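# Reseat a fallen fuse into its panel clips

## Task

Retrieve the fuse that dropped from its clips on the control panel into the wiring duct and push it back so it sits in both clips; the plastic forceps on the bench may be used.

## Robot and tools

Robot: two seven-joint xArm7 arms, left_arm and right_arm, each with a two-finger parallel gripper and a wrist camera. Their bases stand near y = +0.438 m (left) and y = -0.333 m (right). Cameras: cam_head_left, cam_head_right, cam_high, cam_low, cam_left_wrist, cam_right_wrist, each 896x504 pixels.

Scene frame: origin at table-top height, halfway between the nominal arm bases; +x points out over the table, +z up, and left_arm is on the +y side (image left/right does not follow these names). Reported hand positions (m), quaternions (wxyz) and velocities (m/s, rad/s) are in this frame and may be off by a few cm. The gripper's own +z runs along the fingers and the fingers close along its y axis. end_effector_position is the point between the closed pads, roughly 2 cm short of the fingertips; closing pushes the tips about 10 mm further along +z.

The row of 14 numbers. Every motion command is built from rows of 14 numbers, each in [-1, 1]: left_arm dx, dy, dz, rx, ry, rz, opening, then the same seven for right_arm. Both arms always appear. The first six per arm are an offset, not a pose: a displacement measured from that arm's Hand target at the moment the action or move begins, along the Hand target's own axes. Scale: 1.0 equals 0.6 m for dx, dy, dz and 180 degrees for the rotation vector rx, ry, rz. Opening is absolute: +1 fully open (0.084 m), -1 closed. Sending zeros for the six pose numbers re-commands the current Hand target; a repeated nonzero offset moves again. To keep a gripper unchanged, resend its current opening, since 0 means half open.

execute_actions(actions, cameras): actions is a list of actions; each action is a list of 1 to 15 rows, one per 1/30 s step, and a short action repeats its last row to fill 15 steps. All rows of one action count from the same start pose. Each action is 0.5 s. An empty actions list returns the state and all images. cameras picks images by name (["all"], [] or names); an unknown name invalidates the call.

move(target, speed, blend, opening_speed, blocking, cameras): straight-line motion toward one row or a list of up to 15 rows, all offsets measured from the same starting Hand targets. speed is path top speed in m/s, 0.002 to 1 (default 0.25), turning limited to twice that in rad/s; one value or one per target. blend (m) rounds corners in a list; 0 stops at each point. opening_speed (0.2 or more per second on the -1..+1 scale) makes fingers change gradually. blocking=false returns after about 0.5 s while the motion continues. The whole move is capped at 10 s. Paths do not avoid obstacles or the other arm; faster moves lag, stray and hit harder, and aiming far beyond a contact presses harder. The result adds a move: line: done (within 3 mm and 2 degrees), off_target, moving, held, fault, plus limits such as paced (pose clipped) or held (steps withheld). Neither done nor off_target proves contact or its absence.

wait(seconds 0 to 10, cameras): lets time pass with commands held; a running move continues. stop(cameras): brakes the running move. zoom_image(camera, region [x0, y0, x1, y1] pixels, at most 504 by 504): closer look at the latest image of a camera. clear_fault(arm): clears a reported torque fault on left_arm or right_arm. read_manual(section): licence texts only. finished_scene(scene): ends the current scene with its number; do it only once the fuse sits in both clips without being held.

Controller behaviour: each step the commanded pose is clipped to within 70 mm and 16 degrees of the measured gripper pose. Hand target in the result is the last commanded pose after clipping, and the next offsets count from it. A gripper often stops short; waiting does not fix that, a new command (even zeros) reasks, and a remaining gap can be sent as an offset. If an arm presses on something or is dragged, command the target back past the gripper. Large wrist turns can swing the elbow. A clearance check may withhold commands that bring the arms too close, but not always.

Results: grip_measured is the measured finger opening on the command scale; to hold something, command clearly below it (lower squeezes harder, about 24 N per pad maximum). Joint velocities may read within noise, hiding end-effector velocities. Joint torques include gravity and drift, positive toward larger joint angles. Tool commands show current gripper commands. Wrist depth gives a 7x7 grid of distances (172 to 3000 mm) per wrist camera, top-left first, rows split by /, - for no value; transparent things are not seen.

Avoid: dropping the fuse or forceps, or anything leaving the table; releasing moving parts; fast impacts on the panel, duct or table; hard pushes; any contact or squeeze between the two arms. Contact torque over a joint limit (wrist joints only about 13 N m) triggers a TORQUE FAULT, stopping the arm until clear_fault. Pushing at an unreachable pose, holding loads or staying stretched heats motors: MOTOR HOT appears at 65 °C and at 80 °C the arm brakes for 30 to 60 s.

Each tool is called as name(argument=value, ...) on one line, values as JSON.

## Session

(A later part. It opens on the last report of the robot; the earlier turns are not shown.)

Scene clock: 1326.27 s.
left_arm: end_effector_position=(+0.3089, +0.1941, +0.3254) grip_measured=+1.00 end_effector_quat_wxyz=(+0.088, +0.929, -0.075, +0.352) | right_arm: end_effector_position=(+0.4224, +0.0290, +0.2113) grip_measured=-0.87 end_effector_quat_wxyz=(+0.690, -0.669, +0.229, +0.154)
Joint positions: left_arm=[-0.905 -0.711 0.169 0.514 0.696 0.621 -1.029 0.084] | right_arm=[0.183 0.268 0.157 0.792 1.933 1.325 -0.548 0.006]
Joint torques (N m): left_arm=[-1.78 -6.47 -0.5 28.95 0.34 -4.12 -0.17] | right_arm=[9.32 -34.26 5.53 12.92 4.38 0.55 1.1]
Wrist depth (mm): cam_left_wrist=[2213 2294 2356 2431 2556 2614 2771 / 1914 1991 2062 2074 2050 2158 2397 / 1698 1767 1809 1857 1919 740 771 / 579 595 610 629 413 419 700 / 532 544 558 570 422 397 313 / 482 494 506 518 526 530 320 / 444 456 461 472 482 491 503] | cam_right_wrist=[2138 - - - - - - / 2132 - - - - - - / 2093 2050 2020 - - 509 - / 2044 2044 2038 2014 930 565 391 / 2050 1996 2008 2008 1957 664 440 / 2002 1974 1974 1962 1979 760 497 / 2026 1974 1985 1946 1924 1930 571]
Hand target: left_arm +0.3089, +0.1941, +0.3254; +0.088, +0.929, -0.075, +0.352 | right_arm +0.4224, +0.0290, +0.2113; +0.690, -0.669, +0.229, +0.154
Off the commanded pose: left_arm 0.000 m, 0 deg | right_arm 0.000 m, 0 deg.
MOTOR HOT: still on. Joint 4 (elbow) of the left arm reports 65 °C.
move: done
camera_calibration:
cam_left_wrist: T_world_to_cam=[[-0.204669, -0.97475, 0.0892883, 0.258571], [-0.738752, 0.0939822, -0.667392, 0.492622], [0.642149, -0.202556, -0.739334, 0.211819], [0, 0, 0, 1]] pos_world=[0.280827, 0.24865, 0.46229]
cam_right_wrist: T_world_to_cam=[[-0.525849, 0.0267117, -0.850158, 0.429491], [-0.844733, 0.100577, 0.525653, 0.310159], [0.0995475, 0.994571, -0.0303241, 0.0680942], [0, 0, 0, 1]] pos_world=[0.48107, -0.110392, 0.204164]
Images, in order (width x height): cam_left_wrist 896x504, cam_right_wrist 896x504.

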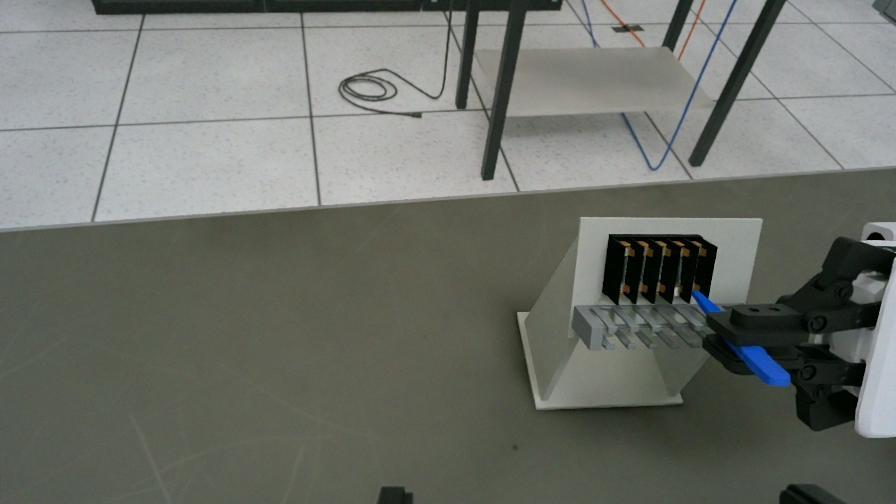

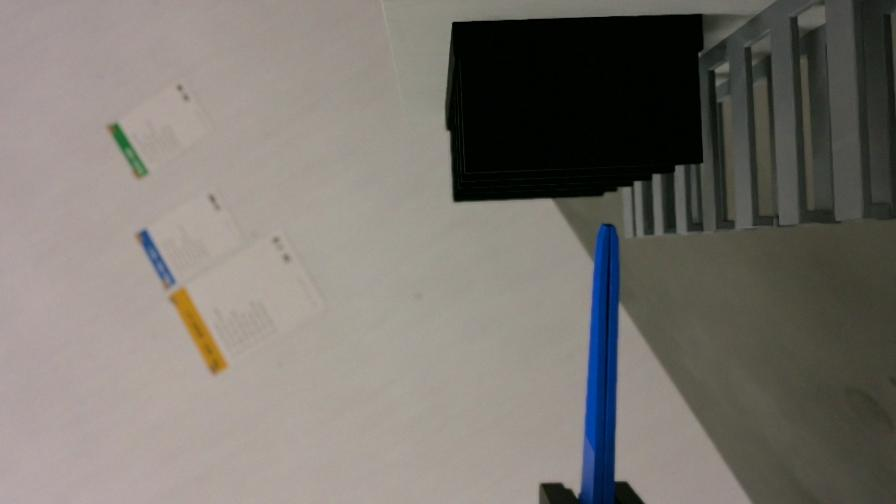

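move(target=[[0,0,0,0,0,0,1,0,0,0.0025,0,0,0,-1],[0,0,0,0,0,0,1,0.025,0.001,0.0025,0,0,0,-1]], speed=0.04, cameras=["cam_left_wrist"])

zoom_image(camera="cam_left_wrist", region=[640, 240, 700, 300])

move(target=[0,0,0,0,0,0,1,0.0033,0,0,0,0,0,-1], speed=0.02, cameras=["cam_left_wrist"])

zoom_image(camera="cam_left_wrist", region=[640, 240, 700, 300])

Scene clock: 1379.97 s.
left_arm: end_effector_position=(+0.3089, +0.1941, +0.3254) grip_measured=+1.00 end_effector_quat_wxyz=(+0.088, +0.929, -0.075, +0.352) | right_arm: end_effector_position=(+0.4349, +0.0291, +0.2029) grip_measured=-0.87 end_effector_quat_wxyz=(+0.690, -0.669, +0.229, +0.154)
Joint positions: left_arm=[-0.905 -0.711 0.169 0.514 0.696 0.621 -1.029 0.084] | right_arm=[0.18 0.32 0.15 0.838 1.921 1.327 -0.553 0.006]
Joint torques (N m): left_arm=[-2.22 -6.78 -0.57 29.09 0.59 -4.25 -0.21] | right_arm=[-9.8 -23.49 -2.79 17.94 -1.89 3.75 -1.73]
Wrist depth (mm): cam_left_wrist=[2213 2286 2381 2465 2575 2595 2851 / 1908 1979 2056 2068 2056 2119 2381 / 1690 1763 1785 1857 1882 742 769 / 577 595 609 630 412 418 332 / 531 542 558 570 422 326 326 / 482 494 506 517 527 529 335 / 444 457 461 472 483 492 502] | cam_right_wrist=[- - - - - - - / - - - - - - - / 2087 - - - - - - / 2062 2038 - - - 599 - / 2032 2020 1996 - 1979 681 455 / 2032 2014 1962 1974 1962 735 478 / 1991 1985 1946 1962 1908 1924 551]
Hand target: left_arm +0.3089, +0.1941, +0.3254; +0.088, +0.929, -0.075, +0.352 | right_arm +0.4349, +0.0291, +0.2029; +0.690, -0.669, +0.229, +0.154
Off the commanded pose: left_arm 0.000 m, 0 deg | right_arm 0.000 m, 0 deg.
MOTOR HOT: still on. Joint 4 (elbow) of the left arm reports 66 °C.
move: done
camera_calibration:
cam_left_wrist: T_world_to_cam=[[-0.204669, -0.97475, 0.0892883, 0.258571], [-0.738752, 0.0939822, -0.667392, 0.492622], [0.642149, -0.202556, -0.739334, 0.211819], [0, 0, 0, 1]] pos_world=[0.280827, 0.24865, 0.46229]
Images, in order (width x height): cam_left_wrist 896x504.

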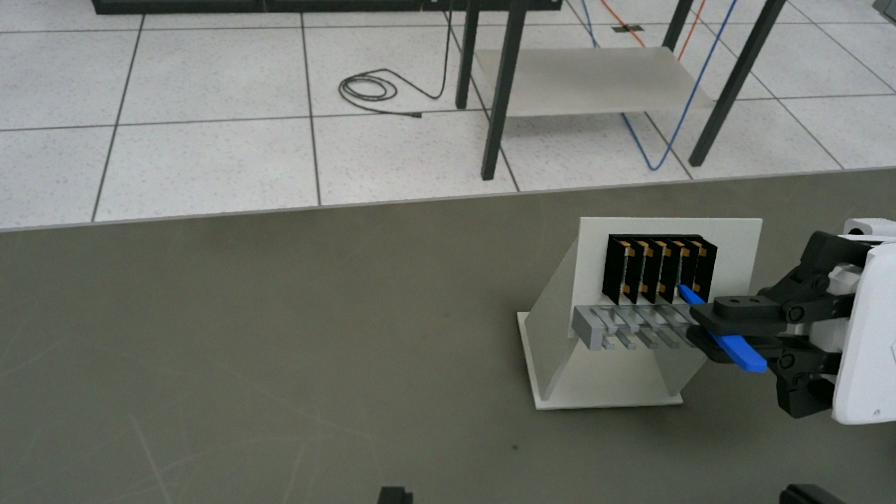

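Scaled by 8.400 from the camera's 896x504 image, which has a finer 1280x720 frame.

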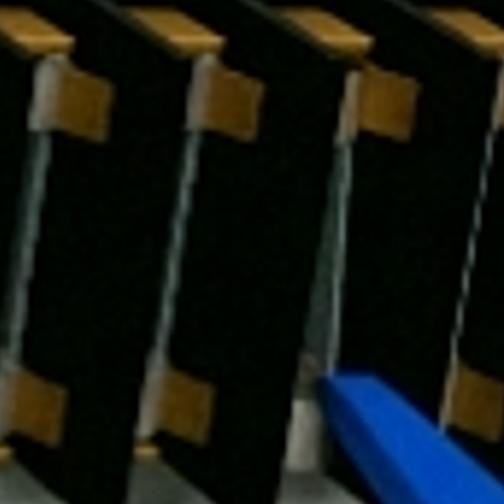

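Scene clock: 1380.67 s.
left_arm: end_effector_position=(+0.3089, +0.1941, +0.3254) grip_measured=+1.00 end_effector_quat_wxyz=(+0.088, +0.929, -0.075, +0.352) | right_arm: end_effector_position=(+0.4366, +0.0289, +0.2020) grip_measured=-0.87 end_effector_quat_wxyz=(+0.690, -0.669, +0.229, +0.154)
Joint positions: left_arm=[-0.905 -0.711 0.169 0.514 0.696 0.621 -1.029 0.084] | right_arm=[0.18 0.326 0.149 0.844 1.919 1.328 -0.553 0.006]
Joint torques (N m): left_arm=[-1.93 -6.69 -0.47 28.63 0.47 -4.32 -0.2] | right_arm=[-14.64 -21.11 -7.35 19.23 -0.81 -0.52 -1.76]
Wrist depth (mm): cam_left_wrist=[2213 2279 2397 2422 2585 2595 2828 / 1914 1979 2038 2074 2062 2112 2356 / 1690 1741 1804 1852 1898 743 771 / 579 596 611 630 413 417 331 / 532 544 556 571 422 337 326 / 482 495 506 517 525 530 348 / 442 456 462 473 483 493 503] | cam_right_wrist=[- - - - - - - / - - - - - - - / 2062 - - - - 434 - / 2044 2032 - - - 498 - / 2068 2020 1985 - 1962 732 - / 2032 2038 1962 1991 1946 739 478 / 1968 1979 1957 1935 1914 1908 556]
Hand target: left_arm +0.3089, +0.1941, +0.3254; +0.088, +0.929, -0.075, +0.352 | right_arm +0.4366, +0.0289, +0.2019; +0.690, -0.669, +0.229, +0.154
Off the commanded pose: left_arm 0.000 m, 0 deg | right_arm 0.000 m, 0 deg.
MOTOR HOT: still on. Joint 4 (elbow) of the left arm reports 66 °C.
move: done
camera_calibration:
cam_left_wrist: T_world_to_cam=[[-0.204669, -0.97475, 0.0892883, 0.258571], [-0.738752, 0.0939822, -0.667392, 0.492622], [0.642149, -0.202556, -0.739334, 0.211819], [0, 0, 0, 1]] pos_world=[0.280827, 0.24865, 0.46229]
Images, in order (width x height): cam_left_wrist 896x504.

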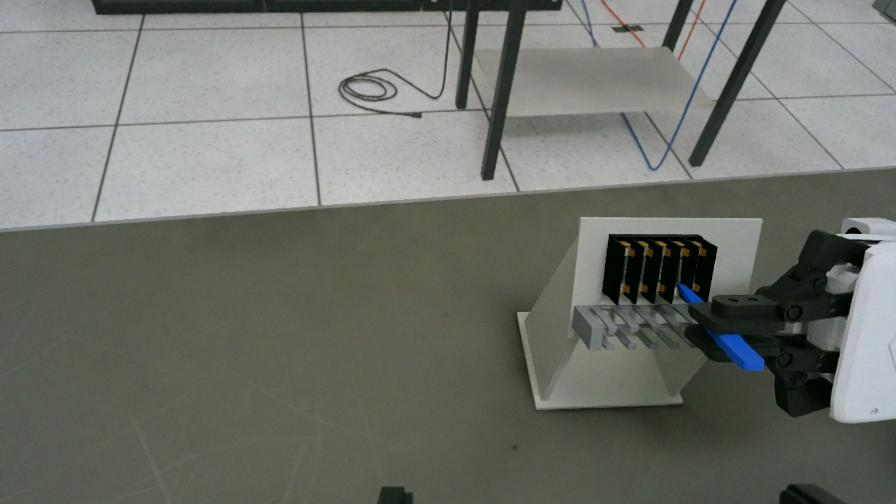

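Scaled by 8.400 from the camera's 896x504 image, which has a finer 1280x720 frame.

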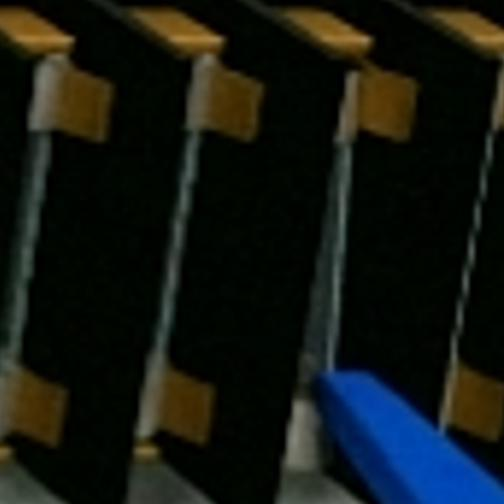

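move(target=[[0,0,0,0,0,0,1,-0.008,0,0,0,0,0,-1],[0,0,0,0,0,0,1,-0.008,0.001,0.0038,0,0,0,-1],[0,0,0,0,0,0,1,0.0017,0.001,0.0038,0,0,0,-1]], speed=0.03, cameras=["cam_left_wrist"])

zoom_image(camera="cam_left_wrist", region=[640, 240, 700, 300])

move(target=[0,0,0,0,0,0,1,0.0025,0,0,0,0,0,-1], speed=0.02, cameras=["cam_left_wrist"])

zoom_image(camera="cam_left_wrist", region=[640, 240, 700, 300])

Scene clock: 1397.03 s.
left_arm: end_effector_position=(+0.3089, +0.1941, +0.3254) grip_measured=+1.00 end_effector_quat_wxyz=(+0.088, +0.929, -0.075, +0.352) | right_arm: end_effector_position=(+0.4374, +0.0312, +0.2009) grip_measured=-0.87 end_effector_quat_wxyz=(+0.690, -0.669, +0.229, +0.154)
Joint positions: left_arm=[-0.905 -0.711 0.169 0.514 0.696 0.621 -1.029 0.084] | right_arm=[0.183 0.332 0.151 0.85 1.923 1.325 -0.555 0.006]
Joint torques (N m): left_arm=[-1.9 -6.62 -0.34 28.76 0.7 -4.13 -0.15] | right_arm=[-14.56 -20.91 -7.44 18.9 -0.83 0.62 -1.88]
Wrist depth (mm): cam_left_wrist=[2213 2279 2405 2405 2556 2644 2805 / 1914 1979 2050 2044 2044 2138 2364 / 1673 1749 1776 1862 1893 742 774 / 578 596 610 629 412 419 344 / 531 543 559 569 422 342 324 / 481 494 505 518 526 532 338 / 444 457 460 473 483 493 503] | cam_right_wrist=[- - - - - - - / - - - - - - - / 2074 - - - - - 341 / 2050 2044 - - - - 366 / 2044 2020 2014 - 1974 742 443 / 2032 2014 1985 1957 1930 752 482 / 2014 1957 1962 1946 1924 1924 561]
Hand target: left_arm +0.3089, +0.1941, +0.3254; +0.088, +0.929, -0.075, +0.352 | right_arm +0.4374, +0.0311, +0.2008; +0.690, -0.669, +0.229, +0.154
Off the commanded pose: left_arm 0.000 m, 0 deg | right_arm 0.000 m, 0 deg.
MOTOR HOT: still on. Joint 4 (elbow) of the left arm reports 66 °C.
move: done
camera_calibration:
cam_left_wrist: T_world_to_cam=[[-0.204669, -0.97475, 0.0892883, 0.258571], [-0.738752, 0.0939822, -0.667392, 0.492622], [0.642149, -0.202556, -0.739334, 0.211819], [0, 0, 0, 1]] pos_world=[0.280827, 0.24865, 0.46229]
Images, in order (width x height): cam_left_wrist 896x504.

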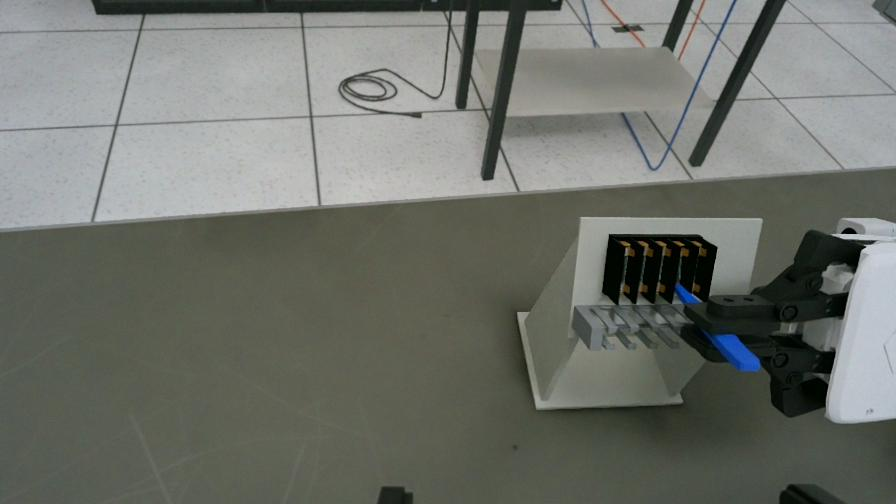

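Scaled by 8.400 from the camera's 896x504 image, which has a finer 1280x720 frame.

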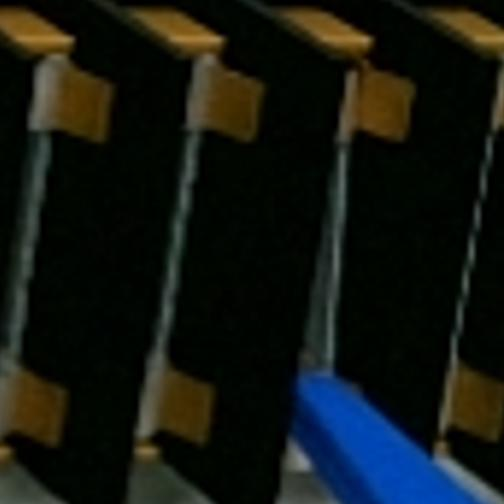

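Scene clock: 1397.73 s.
left_arm: end_effector_position=(+0.3089, +0.1941, +0.3254) grip_measured=+1.00 end_effector_quat_wxyz=(+0.088, +0.929, -0.075, +0.352) | right_arm: end_effector_position=(+0.4386, +0.0311, +0.2002) grip_measured=-0.87 end_effector_quat_wxyz=(+0.690, -0.669, +0.229, +0.154)
Joint positions: left_arm=[-0.905 -0.711 0.169 0.514 0.696 0.621 -1.029 0.084] | right_arm=[0.183 0.337 0.15 0.854 1.922 1.325 -0.555 0.006]
Joint torques (N m): left_arm=[-1.99 -6.9 -0.34 29.04 0.56 -4.06 -0.17] | right_arm=[-25.69 -14.93 -20.93 20.13 1.63 -4.89 -1.87]
Wrist depth (mm): cam_left_wrist=[2206 2302 2364 2439 2538 2634 2793 / 1898 1996 2038 2062 2020 2119 2372 / 1686 1741 1790 1842 1924 742 777 / 578 595 611 629 413 420 344 / 531 542 558 572 422 341 326 / 481 494 506 516 525 532 335 / 443 456 462 473 482 493 503] | cam_right_wrist=[- - - - - - - / - - - - - - - / 2099 - - - - - - / 2068 2044 - - - - - / 2032 2008 1996 - 1962 747 - / 2014 2020 1974 1974 1957 758 485 / 1974 1996 1974 1935 1946 1898 564]
Hand target: left_arm +0.3089, +0.1941, +0.3254; +0.088, +0.929, -0.075, +0.352 | right_arm +0.4387, +0.0310, +0.2001; +0.690, -0.669, +0.229, +0.154
Off the commanded pose: left_arm 0.000 m, 0 deg | right_arm 0.000 m, 0 deg.
MOTOR HOT: still on. Joint 4 (elbow) of the left arm reports 66 °C.
move: done
camera_calibration:
cam_left_wrist: T_world_to_cam=[[-0.204669, -0.97475, 0.0892883, 0.258571], [-0.738752, 0.0939822, -0.667392, 0.492622], [0.642149, -0.202556, -0.739334, 0.211819], [0, 0, 0, 1]] pos_world=[0.280827, 0.24865, 0.46229]
Images, in order (width x height): cam_left_wrist 896x504.

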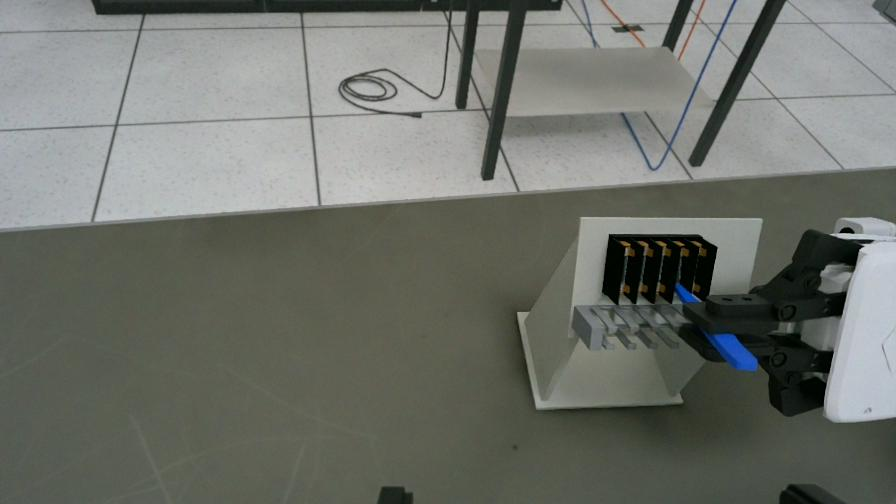

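Scaled by 8.400 from the camera's 896x504 image, which has a finer 1280x720 frame.

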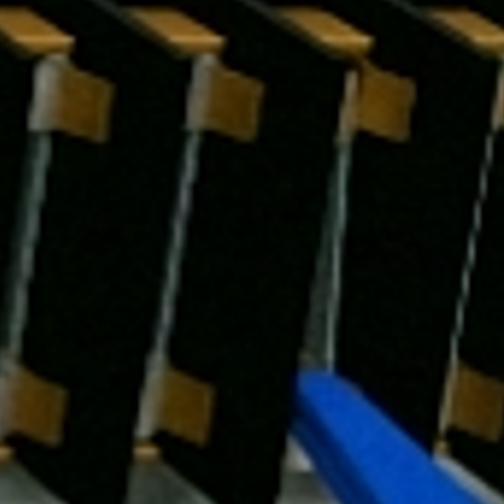

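move(target=[0,0,0,0,0,0,1,0.0022,0,0,0,0,0,-1], speed=0.02, cameras=["cam_left_wrist"])

zoom_image(camera="cam_left_wrist", region=[640, 240, 700, 300])

Scene clock: 1403.70 s.
left_arm: end_effector_position=(+0.3089, +0.1941, +0.3254) grip_measured=+1.00 end_effector_quat_wxyz=(+0.088, +0.929, -0.075, +0.352) | right_arm: end_effector_position=(+0.4397, +0.0310, +0.1994) grip_measured=-0.87 end_effector_quat_wxyz=(+0.690, -0.669, +0.229, +0.154)
Joint positions: left_arm=[-0.905 -0.711 0.169 0.514 0.696 0.621 -1.029 0.084] | right_arm=[0.182 0.342 0.15 0.858 1.92 1.325 -0.555 0.006]
Joint torques (N m): left_arm=[-1.49 -6.28 -0.39 28.78 0.44 -4.16 -0.27] | right_arm=[-38.34 -11.84 -22.07 20.13 2.89 -8.12 -1.8]
Wrist depth (mm): cam_left_wrist=[2206 2271 2422 2439 2528 2624 2816 / 1908 1957 2074 2062 2068 2125 2348 / 1686 1749 1799 1852 1903 741 771 / 579 597 610 628 412 420 335 / 531 542 558 570 422 339 326 / 482 495 506 517 525 530 337 / 444 456 461 472 483 492 503] | cam_right_wrist=[- - - - - - - / - - - - - - - / 2074 - - - - - - / 2050 - - - - - - / 2032 2008 2002 - 1974 701 - / 2062 1974 1962 1962 1940 758 485 / 2032 1974 1951 1957 1940 1903 562]
Hand target: left_arm +0.3089, +0.1941, +0.3254; +0.088, +0.929, -0.075, +0.352 | right_arm +0.4398, +0.0308, +0.1994; +0.690, -0.669, +0.229, +0.154
Off the commanded pose: left_arm 0.000 m, 0 deg | right_arm 0.000 m, 0 deg.
MOTOR HOT: still on. Joint 4 (elbow) of the left arm reports 66 °C.
move: done
camera_calibration:
cam_left_wrist: T_world_to_cam=[[-0.204669, -0.97475, 0.0892883, 0.258571], [-0.738752, 0.0939822, -0.667392, 0.492622], [0.642149, -0.202556, -0.739334, 0.211819], [0, 0, 0, 1]] pos_world=[0.280827, 0.24865, 0.46229]
Images, in order (width x height): cam_left_wrist 896x504.

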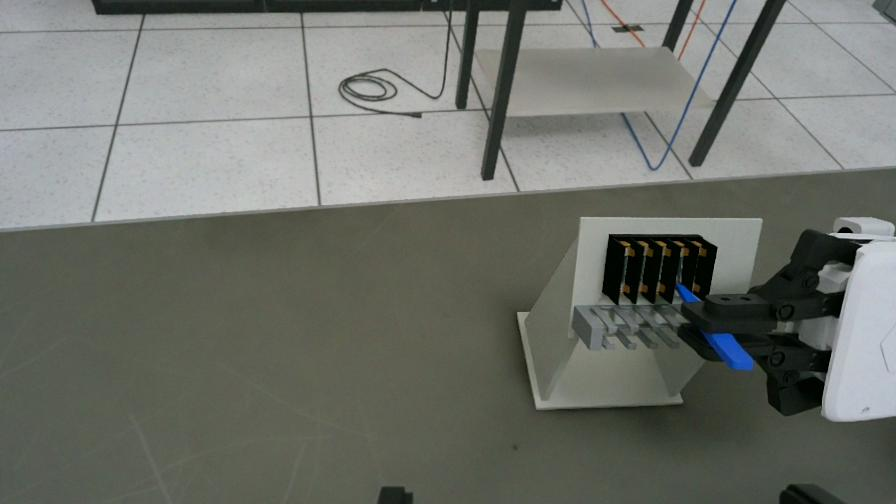

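Scaled by 8.400 from the camera's 896x504 image, which has a finer 1280x720 frame.

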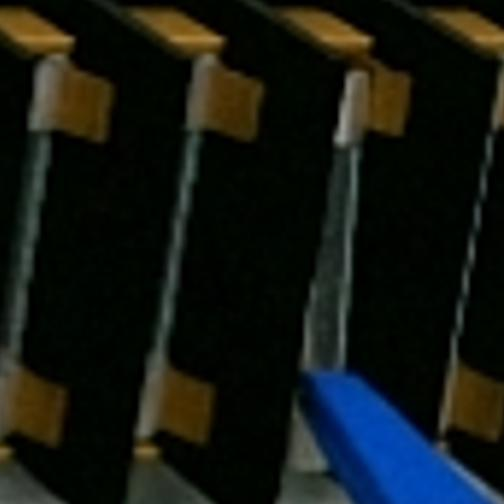

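move(target=[[0,0,0,0,0,0,1,-0.025,0,-0.002,0,0,0,-1],[0,0,0,0,0,0,1,-0.0089,0.0645,-0.002,0,0,-0.111,-1]], speed=0.06, blend=0.002, cameras=["cam_left_wrist","cam_right_wrist"])

zoom_image(camera="cam_left_wrist", region=[640, 240, 720, 320])

Scene clock: 1453.97 s.
left_arm: end_effector_position=(+0.3089, +0.1941, +0.3254) grip_measured=+1.00 end_effector_quat_wxyz=(+0.088, +0.929, -0.075, +0.352) | right_arm: end_effector_position=(+0.4151, +0.0324, +0.1692) grip_measured=-0.87 end_effector_quat_wxyz=(+0.706, -0.699, +0.110, +0.032)
Joint positions: left_arm=[-0.905 -0.711 0.169 0.514 0.696 0.621 -1.029 0.084] | right_arm=[0.203 0.378 0.143 0.797 1.953 1.352 -1.001 0.006]
Joint torques (N m): left_arm=[-1.9 -6.62 -0.08 28.85 0.92 -4.03 -0.18] | right_arm=[9.44 -23.48 -2.82 11.48 4.37 3.92 -1.77]
Wrist depth (mm): cam_left_wrist=[2213 2271 2364 2397 2575 2634 2839 / 1898 1985 2050 2080 2032 2125 2348 / 1690 1754 1804 1877 1914 743 773 / 580 597 612 629 412 421 684 / 531 543 558 570 421 435 340 / 481 494 507 518 525 342 334 / 444 457 461 473 481 481 482] | cam_right_wrist=[2080 - - - - - - / - - - - - - - / 2050 - - - - - - / 2026 2002 - 1985 - - - / 1979 2026 - 1985 890 - - / 1985 1979 1979 1951 838 529 343 / 1946 1946 1930 1930 1946 563 358]
Hand target: left_arm +0.3089, +0.1941, +0.3254; +0.088, +0.929, -0.075, +0.352 | right_arm +0.4151, +0.0324, +0.1692; +0.706, -0.699, +0.110, +0.032
Off the commanded pose: left_arm 0.000 m, 0 deg | right_arm 0.000 m, 0 deg.
MOTOR HOT: still on. Joint 4 (elbow) of the left arm reports 66 °C.
move: done
camera_calibration:
cam_left_wrist: T_world_to_cam=[[-0.204669, -0.97475, 0.0892883, 0.258571], [-0.738752, 0.0939822, -0.667392, 0.492622], [0.642149, -0.202556, -0.739334, 0.211819], [0, 0, 0, 1]] pos_world=[0.280827, 0.24865, 0.46229]
cam_right_wrist: T_world_to_cam=[[-0.205733, -0.00897843, -0.978567, 0.279756], [-0.972364, 0.114651, 0.203378, 0.432854], [0.110368, 0.993365, -0.0323179, 0.0600471], [0, 0, 0, 1]] pos_world=[0.47182, -0.106764, 0.187668]
Images, in order (width x height): cam_left_wrist 896x504, cam_right_wrist 896x504.

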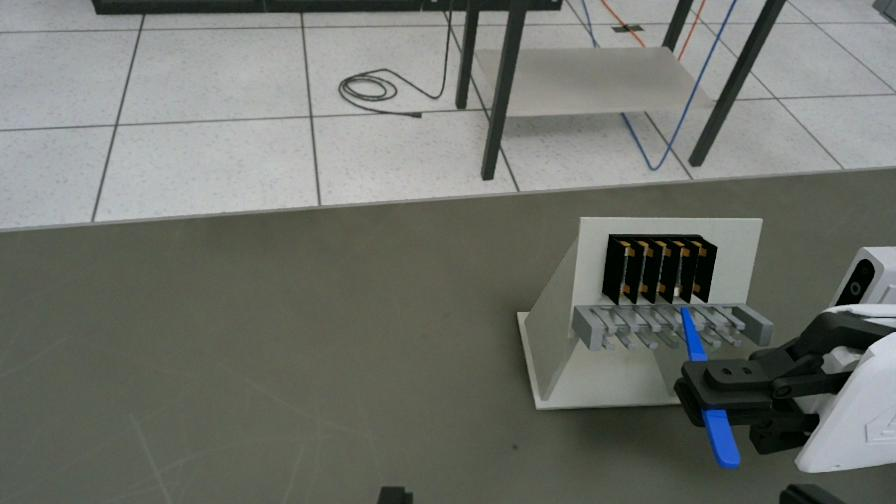

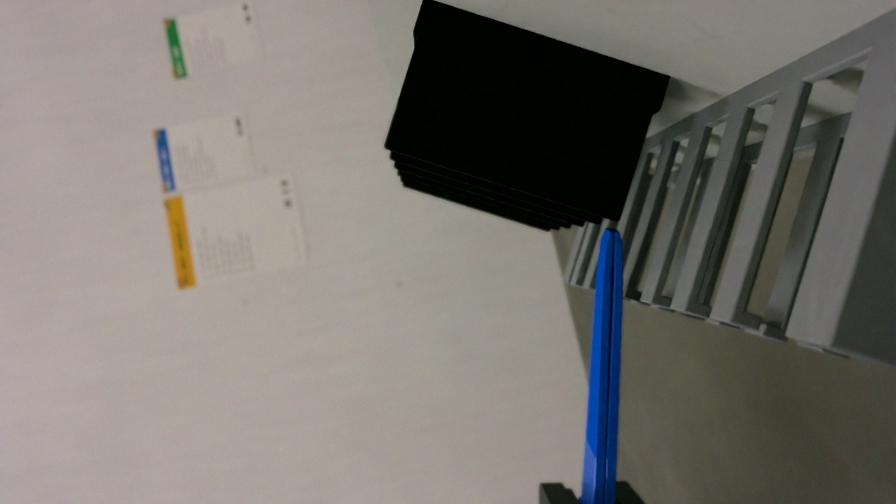

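Scaled by 6.300 from the camera's 896x504 image, which has a finer 1280x720 frame.

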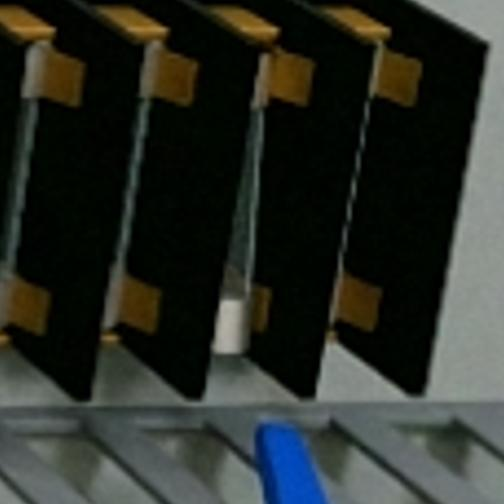

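move(target=[0,0,0,0,0,0,1,0.0199,0.0037,-0.0023,0,0,0,-1], speed=0.03, cameras=["cam_left_wrist"])

zoom_image(camera="cam_left_wrist", region=[640, 260, 700, 320])

Scene clock: 1468.00 s.
left_arm: end_effector_position=(+0.3089, +0.1941, +0.3254) grip_measured=+1.00 end_effector_quat_wxyz=(+0.088, +0.929, -0.075, +0.352) | right_arm: end_effector_position=(+0.4261, +0.0298, +0.1646) grip_measured=-0.87 end_effector_quat_wxyz=(+0.706, -0.699, +0.110, +0.032)
Joint positions: left_arm=[-0.905 -0.711 0.169 0.514 0.696 0.621 -1.029 0.084] | right_arm=[0.197 0.411 0.134 0.834 1.937 1.357 -0.995 0.006]
Joint torques (N m): left_arm=[-2.61 -6.39 -0.42 29.17 0.79 -4.18 -0.09] | right_arm=[-9.5 -24.43 -2.82 16.29 -2.15 3.97 1.09]
Wrist depth (mm): cam_left_wrist=[2220 2286 2397 2405 2604 2614 2816 / 1914 1985 2056 2038 2038 2145 2381 / 1706 1749 1813 1847 1903 739 776 / 579 596 610 630 413 421 683 / 532 544 558 570 422 414 344 / 481 493 507 515 526 346 348 / 443 457 462 471 483 490 493] | cam_right_wrist=[- - - - - - - / 2044 - - - - - - / - - - - - - - / 2020 - - - - - - / 1979 1985 - 1985 - - - / 1974 1985 - 1974 - - - / 1940 1924 1919 1924 956 594 302]
Hand target: left_arm +0.3089, +0.1941, +0.3254; +0.088, +0.929, -0.075, +0.352 | right_arm +0.4261, +0.0298, +0.1646; +0.706, -0.699, +0.110, +0.032
Off the commanded pose: left_arm 0.000 m, 0 deg | right_arm 0.000 m, 0 deg.
MOTOR HOT: still on. Joint 4 (elbow) of the left arm reports 67 °C.
move: done
camera_calibration:
cam_left_wrist: T_world_to_cam=[[-0.204669, -0.97475, 0.0892883, 0.258571], [-0.738752, 0.0939822, -0.667392, 0.492622], [0.642149, -0.202556, -0.739334, 0.211819], [0, 0, 0, 1]] pos_world=[0.280827, 0.24865, 0.46229]
Images, in order (width x height): cam_left_wrist 896x504.

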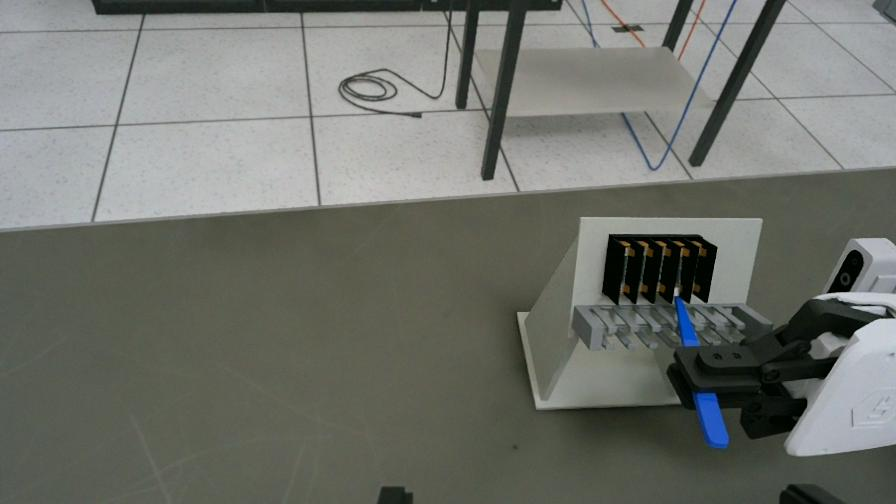

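Scaled by 8.400 from the camera's 896x504 image, which has a finer 1280x720 frame.

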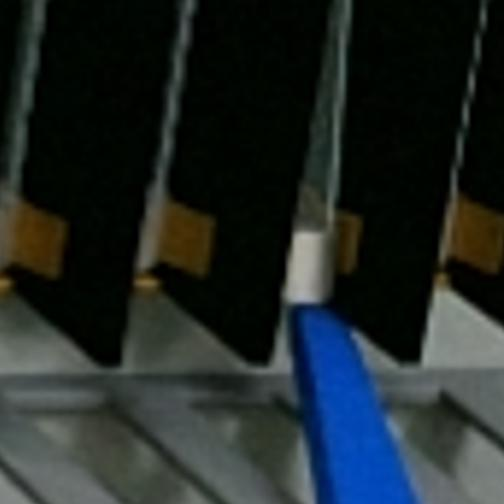

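move(target=[0,0,0,0,0,0,1,0.0014,-0.0039,0.001,0,0,0,-1], speed=0.02, cameras=["cam_left_wrist"])

zoom_image(camera="cam_left_wrist", region=[640, 240, 700, 300])

Scene clock: 1474.57 s.
left_arm: end_effector_position=(+0.3089, +0.1941, +0.3254) grip_measured=+1.00 end_effector_quat_wxyz=(+0.088, +0.929, -0.075, +0.352) | right_arm: end_effector_position=(+0.4275, +0.0301, +0.1667) grip_measured=-0.87 end_effector_quat_wxyz=(+0.706, -0.699, +0.110, +0.032)
Joint positions: left_arm=[-0.905 -0.711 0.169 0.514 0.696 0.621 -1.029 0.084] | right_arm=[0.198 0.408 0.134 0.837 1.936 1.354 -0.988 0.006]
Joint torques (N m): left_arm=[-2.11 -6.2 -0.27 28.81 0.67 -4.02 -0.18] | right_arm=[8.6 -36.86 5.78 16.76 -2.09 0.67 1.42]
Wrist depth (mm): cam_left_wrist=[2199 2294 2348 2439 2528 2595 2828 / 1940 1991 2050 2062 2044 2151 2372 / 1686 1754 1804 1847 1893 743 775 / 579 598 611 628 412 421 684 / 532 543 557 568 422 414 338 / 481 493 507 517 526 346 347 / 444 455 461 473 483 489 496] | cam_right_wrist=[- - - - - - - / 2038 - - - - - - / 2062 - - - - - - / 1985 - - - - - - / 1991 1957 - 1979 - - - / 1946 1946 - 1946 1962 - - / 1962 1930 - 1968 940 633 -]
Hand target: left_arm +0.3089, +0.1941, +0.3254; +0.088, +0.929, -0.075, +0.352 | right_arm +0.4274, +0.0302, +0.1667; +0.706, -0.699, +0.110, +0.032
Off the commanded pose: left_arm 0.000 m, 0 deg | right_arm 0.000 m, 0 deg.
MOTOR HOT: still on. Joint 4 (elbow) of the left arm reports 67 °C.
move: done
camera_calibration:
cam_left_wrist: T_world_to_cam=[[-0.204669, -0.97475, 0.0892883, 0.258571], [-0.738752, 0.0939822, -0.667392, 0.492622], [0.642149, -0.202556, -0.739334, 0.211819], [0, 0, 0, 1]] pos_world=[0.280827, 0.24865, 0.46229]
Images, in order (width x height): cam_left_wrist 896x504.

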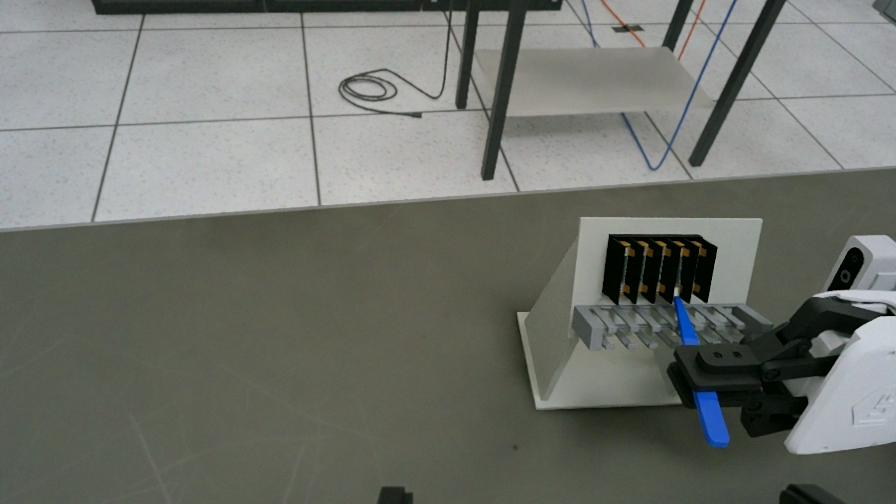

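Scaled by 8.400 from the camera's 896x504 image, which has a finer 1280x720 frame.

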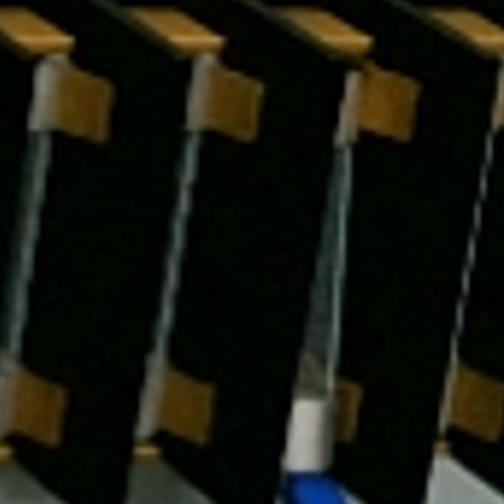

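move(target=[0,0,0,0,0,0,1,0.0016,-0.0028,-0.0005,0,0,0,-1], speed=0.02, cameras=["cam_left_wrist"])

zoom_image(camera="cam_left_wrist", region=[640, 240, 700, 300])

Scene clock: 1481.17 s.
left_arm: end_effector_position=(+0.3089, +0.1941, +0.3254) grip_measured=+1.00 end_effector_quat_wxyz=(+0.088, +0.929, -0.075, +0.352) | right_arm: end_effector_position=(+0.4286, +0.0298, +0.1682) grip_measured=-0.87 end_effector_quat_wxyz=(+0.706, -0.699, +0.110, +0.032)
Joint positions: left_arm=[-0.905 -0.711 0.169 0.514 0.696 0.621 -1.029 0.084] | right_arm=[0.197 0.406 0.133 0.84 1.934 1.354 -0.983 0.006]
Joint torques (N m): left_arm=[-1.71 -6.38 -0.25 29.05 0.69 -4.09 -0.17] | right_arm=[-12.03 -36.7 -4.75 17.13 -1.85 0.31 1.25]
Wrist depth (mm): cam_left_wrist=[2213 2279 2389 2439 2556 2634 2828 / 1908 1996 2056 2062 2026 2119 2381 / 1706 1758 1785 1862 1914 741 773 / 580 596 610 627 413 422 683 / 532 544 559 571 421 413 342 / 483 494 506 515 526 344 349 / 444 456 462 472 482 493 496] | cam_right_wrist=[- - - - - - - / 2080 - - - - - - / 2056 - - - - - - / 1974 - - - - - - / 1974 1996 - 1968 - - - / 1962 1968 - 1974 1962 - - / 1914 1962 - 1930 956 634 -]
Hand target: left_arm +0.3089, +0.1941, +0.3254; +0.088, +0.929, -0.075, +0.352 | right_arm +0.4287, +0.0298, +0.1682; +0.706, -0.699, +0.110, +0.032
Off the commanded pose: left_arm 0.000 m, 0 deg | right_arm 0.000 m, 0 deg.
MOTOR HOT: still on. Joint 4 (elbow) of the left arm reports 67 °C.
move: done
camera_calibration:
cam_left_wrist: T_world_to_cam=[[-0.204669, -0.97475, 0.0892883, 0.258571], [-0.738752, 0.0939822, -0.667392, 0.492622], [0.642149, -0.202556, -0.739334, 0.211819], [0, 0, 0, 1]] pos_world=[0.280827, 0.24865, 0.46229]
Images, in order (width x height): cam_left_wrist 896x504.

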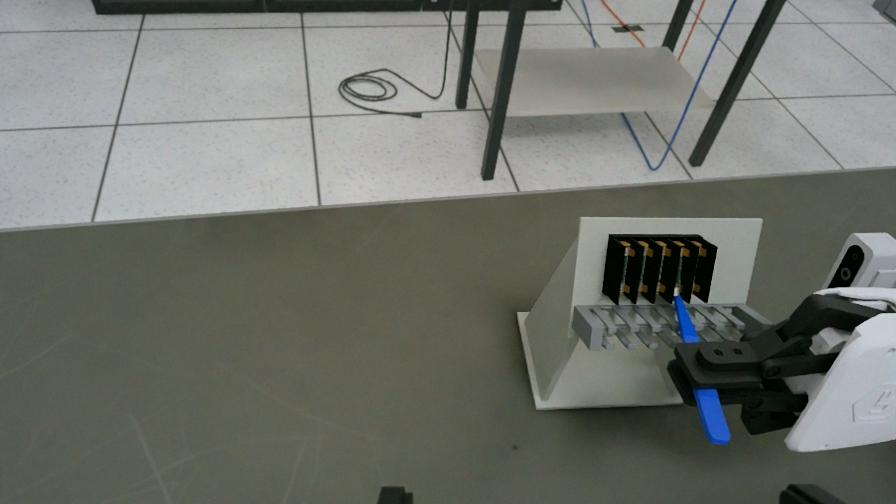

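Scaled by 8.400 from the camera's 896x504 image, which has a finer 1280x720 frame.

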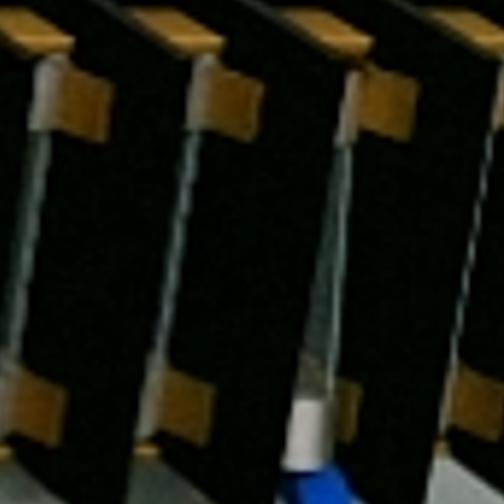

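move(target=[[0,0,0,0,0,0,1,-0.0313,-0.004,0,0,0,0,-1],[0,0,0,0,0,0,1,-0.0318,-0.0593,0.0057,0,0,0.111,-1],[0,0,0,0,0,0,1,-0.0003,-0.0478,0.0055,0,0,0.111,-1]], speed=[0.05,0.06,0.04], blend=[0.002,0,0], cameras=["cam_left_wrist"])

zoom_image(camera="cam_left_wrist", region=[640, 240, 700, 300])

Scene clock: 1508.30 s.
left_arm: end_effector_position=(+0.3089, +0.1941, +0.3254) grip_measured=+1.00 end_effector_quat_wxyz=(+0.088, +0.929, -0.075, +0.352) | right_arm: end_effector_position=(+0.4345, +0.0325, +0.1964) grip_measured=-0.87 end_effector_quat_wxyz=(+0.690, -0.669, +0.229, +0.154)
Joint positions: left_arm=[-0.905 -0.711 0.169 0.514 0.696 0.621 -1.029 0.084] | right_arm=[0.185 0.34 0.154 0.844 1.929 1.326 -0.569 0.006]
Joint torques (N m): left_arm=[-1.64 -6.39 -0.27 29.02 0.43 -4.08 -0.06] | right_arm=[-14.95 -21.06 -7.76 18.97 -0.69 -0.89 -1.22]
Wrist depth (mm): cam_left_wrist=[2206 2264 2381 2422 2556 2634 2828 / 1919 1996 2044 2068 2044 2151 2364 / 1698 1758 1785 1852 1903 741 771 / 580 595 610 630 413 420 340 / 532 542 559 570 421 335 327 / 480 493 505 517 526 527 334 / 444 456 461 472 483 493 502] | cam_right_wrist=[- - - - - - - / - - - - - - - / 2080 - - - - - - / 2050 2026 - - - - - / 2020 2038 - - 1974 722 - / 2020 1996 1968 1951 1946 725 493 / 2014 1979 1957 1946 1957 1919 544]
Hand target: left_arm +0.3089, +0.1941, +0.3254; +0.088, +0.929, -0.075, +0.352 | right_arm +0.4346, +0.0324, +0.1963; +0.690, -0.669, +0.229, +0.154
Off the commanded pose: left_arm 0.000 m, 0 deg | right_arm 0.000 m, 0 deg.
MOTOR HOT: still on. Joint 4 (elbow) of the left arm reports 67 °C.
move: done
camera_calibration:
cam_left_wrist: T_world_to_cam=[[-0.204669, -0.97475, 0.0892883, 0.258571], [-0.738752, 0.0939822, -0.667392, 0.492622], [0.642149, -0.202556, -0.739334, 0.211819], [0, 0, 0, 1]] pos_world=[0.280827, 0.24865, 0.46229]
Images, in order (width x height): cam_left_wrist 896x504.

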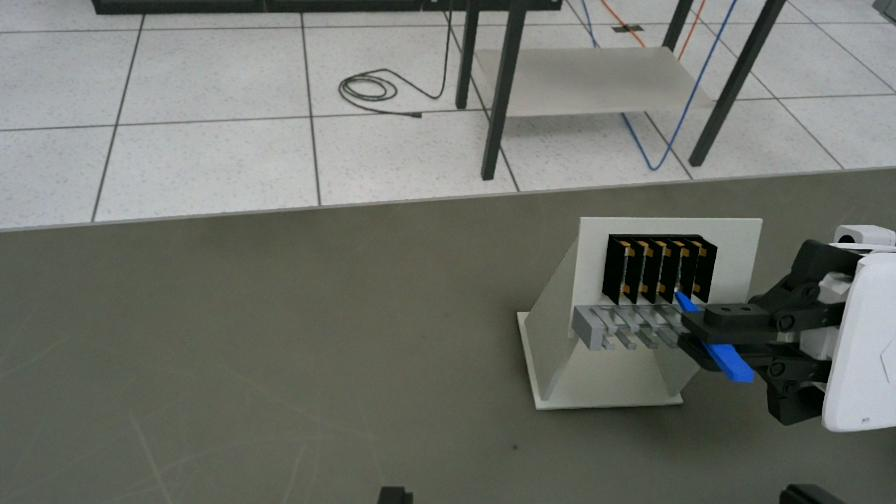

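Scaled by 8.400 from the camera's 896x504 image, which has a finer 1280x720 frame.

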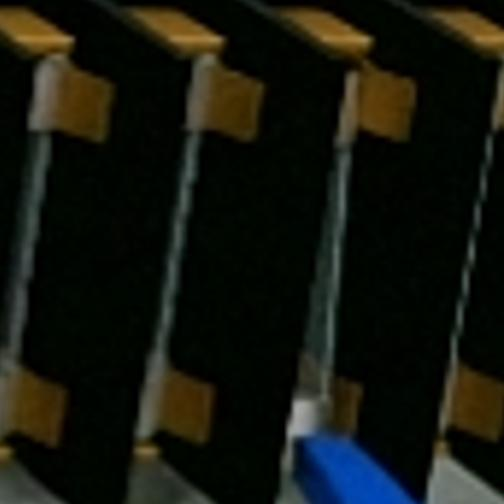

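move(target=[[0,0,0,0,0,0,1,-0.004,-0.0015,0.0015,0,0,0,-1],[0,0,0,0,0,0,1,0.0035,-0.0015,0.0015,0,0,0,-1]], speed=0.02, cameras=["cam_left_wrist"])

zoom_image(camera="cam_left_wrist", region=[640, 240, 700, 300])

move(target=[0,0,0,0,0,0,1,0.0025,0,0,0,0,0,-1], speed=0.02, cameras=["cam_left_wrist"])

zoom_image(camera="cam_left_wrist", region=[640, 240, 700, 300])

Scene clock: 1518.63 s.
left_arm: end_effector_position=(+0.3089, +0.1941, +0.3254) grip_measured=+1.00 end_effector_quat_wxyz=(+0.088, +0.929, -0.075, +0.352) | right_arm: end_effector_position=(+0.4366, +0.0334, +0.1962) grip_measured=-0.87 end_effector_quat_wxyz=(+0.690, -0.669, +0.229, +0.154)
Joint positions: left_arm=[-0.905 -0.711 0.169 0.514 0.696 0.621 -1.029 0.084] | right_arm=[0.185 0.346 0.154 0.853 1.928 1.325 -0.566 0.006]
Joint torques (N m): left_arm=[-1.66 -6.73 -0.12 28.85 0.64 -4.16 -0.24] | right_arm=[-29.2 -15.56 -20.94 19.7 1.8 -5.33 -1.19]
Wrist depth (mm): cam_left_wrist=[2206 2286 2381 2405 2538 2634 2805 / 1919 1996 2062 2080 2032 2132 2364 / 1706 1749 1799 1847 1914 739 771 / 578 595 611 629 413 420 359 / 533 545 559 571 422 337 326 / 481 495 508 518 524 529 335 / 444 457 462 472 484 494 503] | cam_right_wrist=[- - - - - - - / - - - - - - - / 2087 - - - - - - / 2038 2020 - - - - - / 2002 2008 - - 1979 727 450 / 1996 1991 2002 1951 1935 729 494 / 1996 1996 1996 1924 1914 1908 545]
Hand target: left_arm +0.3089, +0.1941, +0.3254; +0.088, +0.929, -0.075, +0.352 | right_arm +0.4369, +0.0331, +0.1960; +0.690, -0.669, +0.229, +0.154
Off the commanded pose: left_arm 0.000 m, 0 deg | right_arm 0.000 m, 0 deg.
MOTOR HOT: still on. Joint 4 (elbow) of the left arm reports 67 °C.
move: done
camera_calibration:
cam_left_wrist: T_world_to_cam=[[-0.204669, -0.97475, 0.0892883, 0.258571], [-0.738752, 0.0939822, -0.667392, 0.492622], [0.642149, -0.202556, -0.739334, 0.211819], [0, 0, 0, 1]] pos_world=[0.280827, 0.24865, 0.46229]
Images, in order (width x height): cam_left_wrist 896x504.

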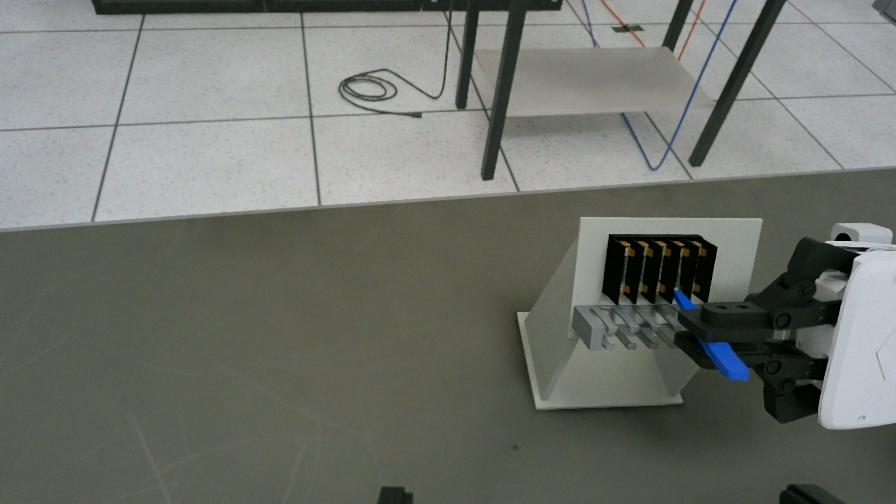

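Scaled by 8.400 from the camera's 896x504 image, which has a finer 1280x720 frame.

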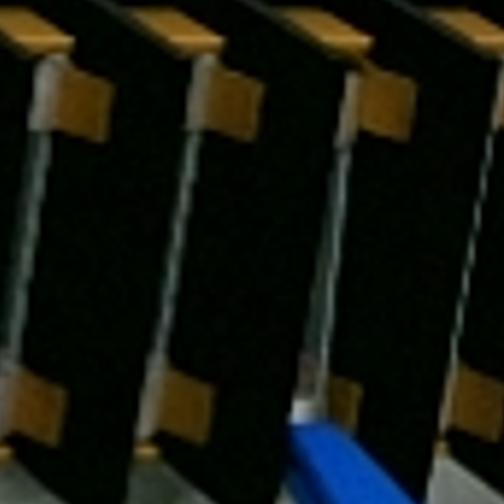

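Scene clock: 1519.33 s.
left_arm: end_effector_position=(+0.3089, +0.1941, +0.3254) grip_measured=+1.00 end_effector_quat_wxyz=(+0.088, +0.929, -0.075, +0.352) | right_arm: end_effector_position=(+0.4380, +0.0331, +0.1953) grip_measured=-0.87 end_effector_quat_wxyz=(+0.690, -0.669, +0.229, +0.154)
Joint positions: left_arm=[-0.905 -0.711 0.169 0.514 0.696 0.621 -1.029 0.084] | right_arm=[0.185 0.351 0.153 0.858 1.926 1.325 -0.567 0.006]
Joint torques (N m): left_arm=[-1.85 -6.37 -0.24 28.8 0.14 -4.12 -0.26] | right_arm=[-29.46 -14.64 -21.89 19.55 1.82 -5.08 -1.13]
Wrist depth (mm): cam_left_wrist=[2206 2271 2414 2414 2575 2624 2828 / 1930 2002 2044 2093 2044 2138 2348 / 1686 1754 1781 1862 1908 741 773 / 578 596 608 630 413 419 330 / 532 543 559 571 421 332 327 / 482 495 508 516 525 524 336 / 443 457 462 471 483 492 503] | cam_right_wrist=[- - - - - - - / - - - - - - - / 2062 - - - - - - / 2056 - - - - - - / 2044 2002 - - 1996 678 - / 2008 1985 1985 1951 1930 728 515 / 1962 1985 1946 1919 1914 1903 541]
Hand target: left_arm +0.3089, +0.1941, +0.3254; +0.088, +0.929, -0.075, +0.352 | right_arm +0.4382, +0.0329, +0.1952; +0.690, -0.669, +0.229, +0.154
Off the commanded pose: left_arm 0.000 m, 0 deg | right_arm 0.000 m, 0 deg.
MOTOR HOT: still on. Joint 4 (elbow) of the left arm reports 67 °C.
move: done
camera_calibration:
cam_left_wrist: T_world_to_cam=[[-0.204669, -0.97475, 0.0892883, 0.258571], [-0.738752, 0.0939822, -0.667392, 0.492622], [0.642149, -0.202556, -0.739334, 0.211819], [0, 0, 0, 1]] pos_world=[0.280827, 0.24865, 0.46229]
Images, in order (width x height): cam_left_wrist 896x504.

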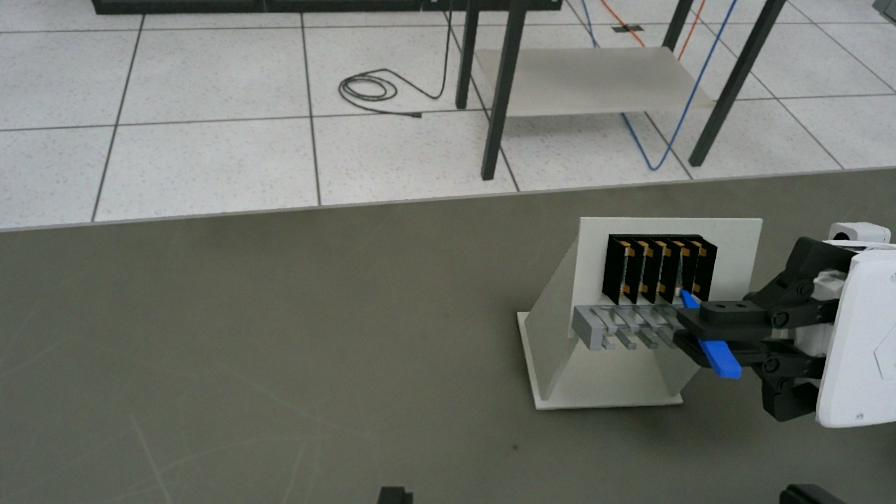

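Scaled by 8.400 from the camera's 896x504 image, which has a finer 1280x720 frame.

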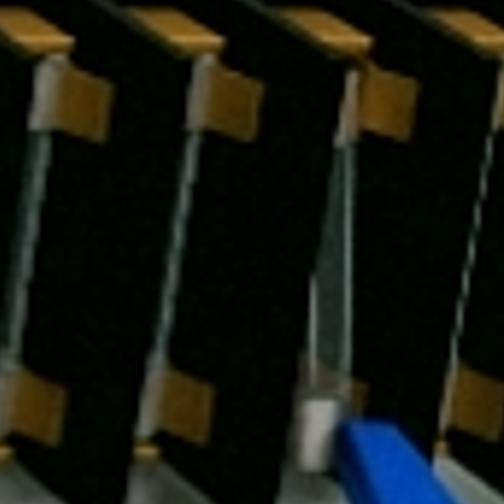

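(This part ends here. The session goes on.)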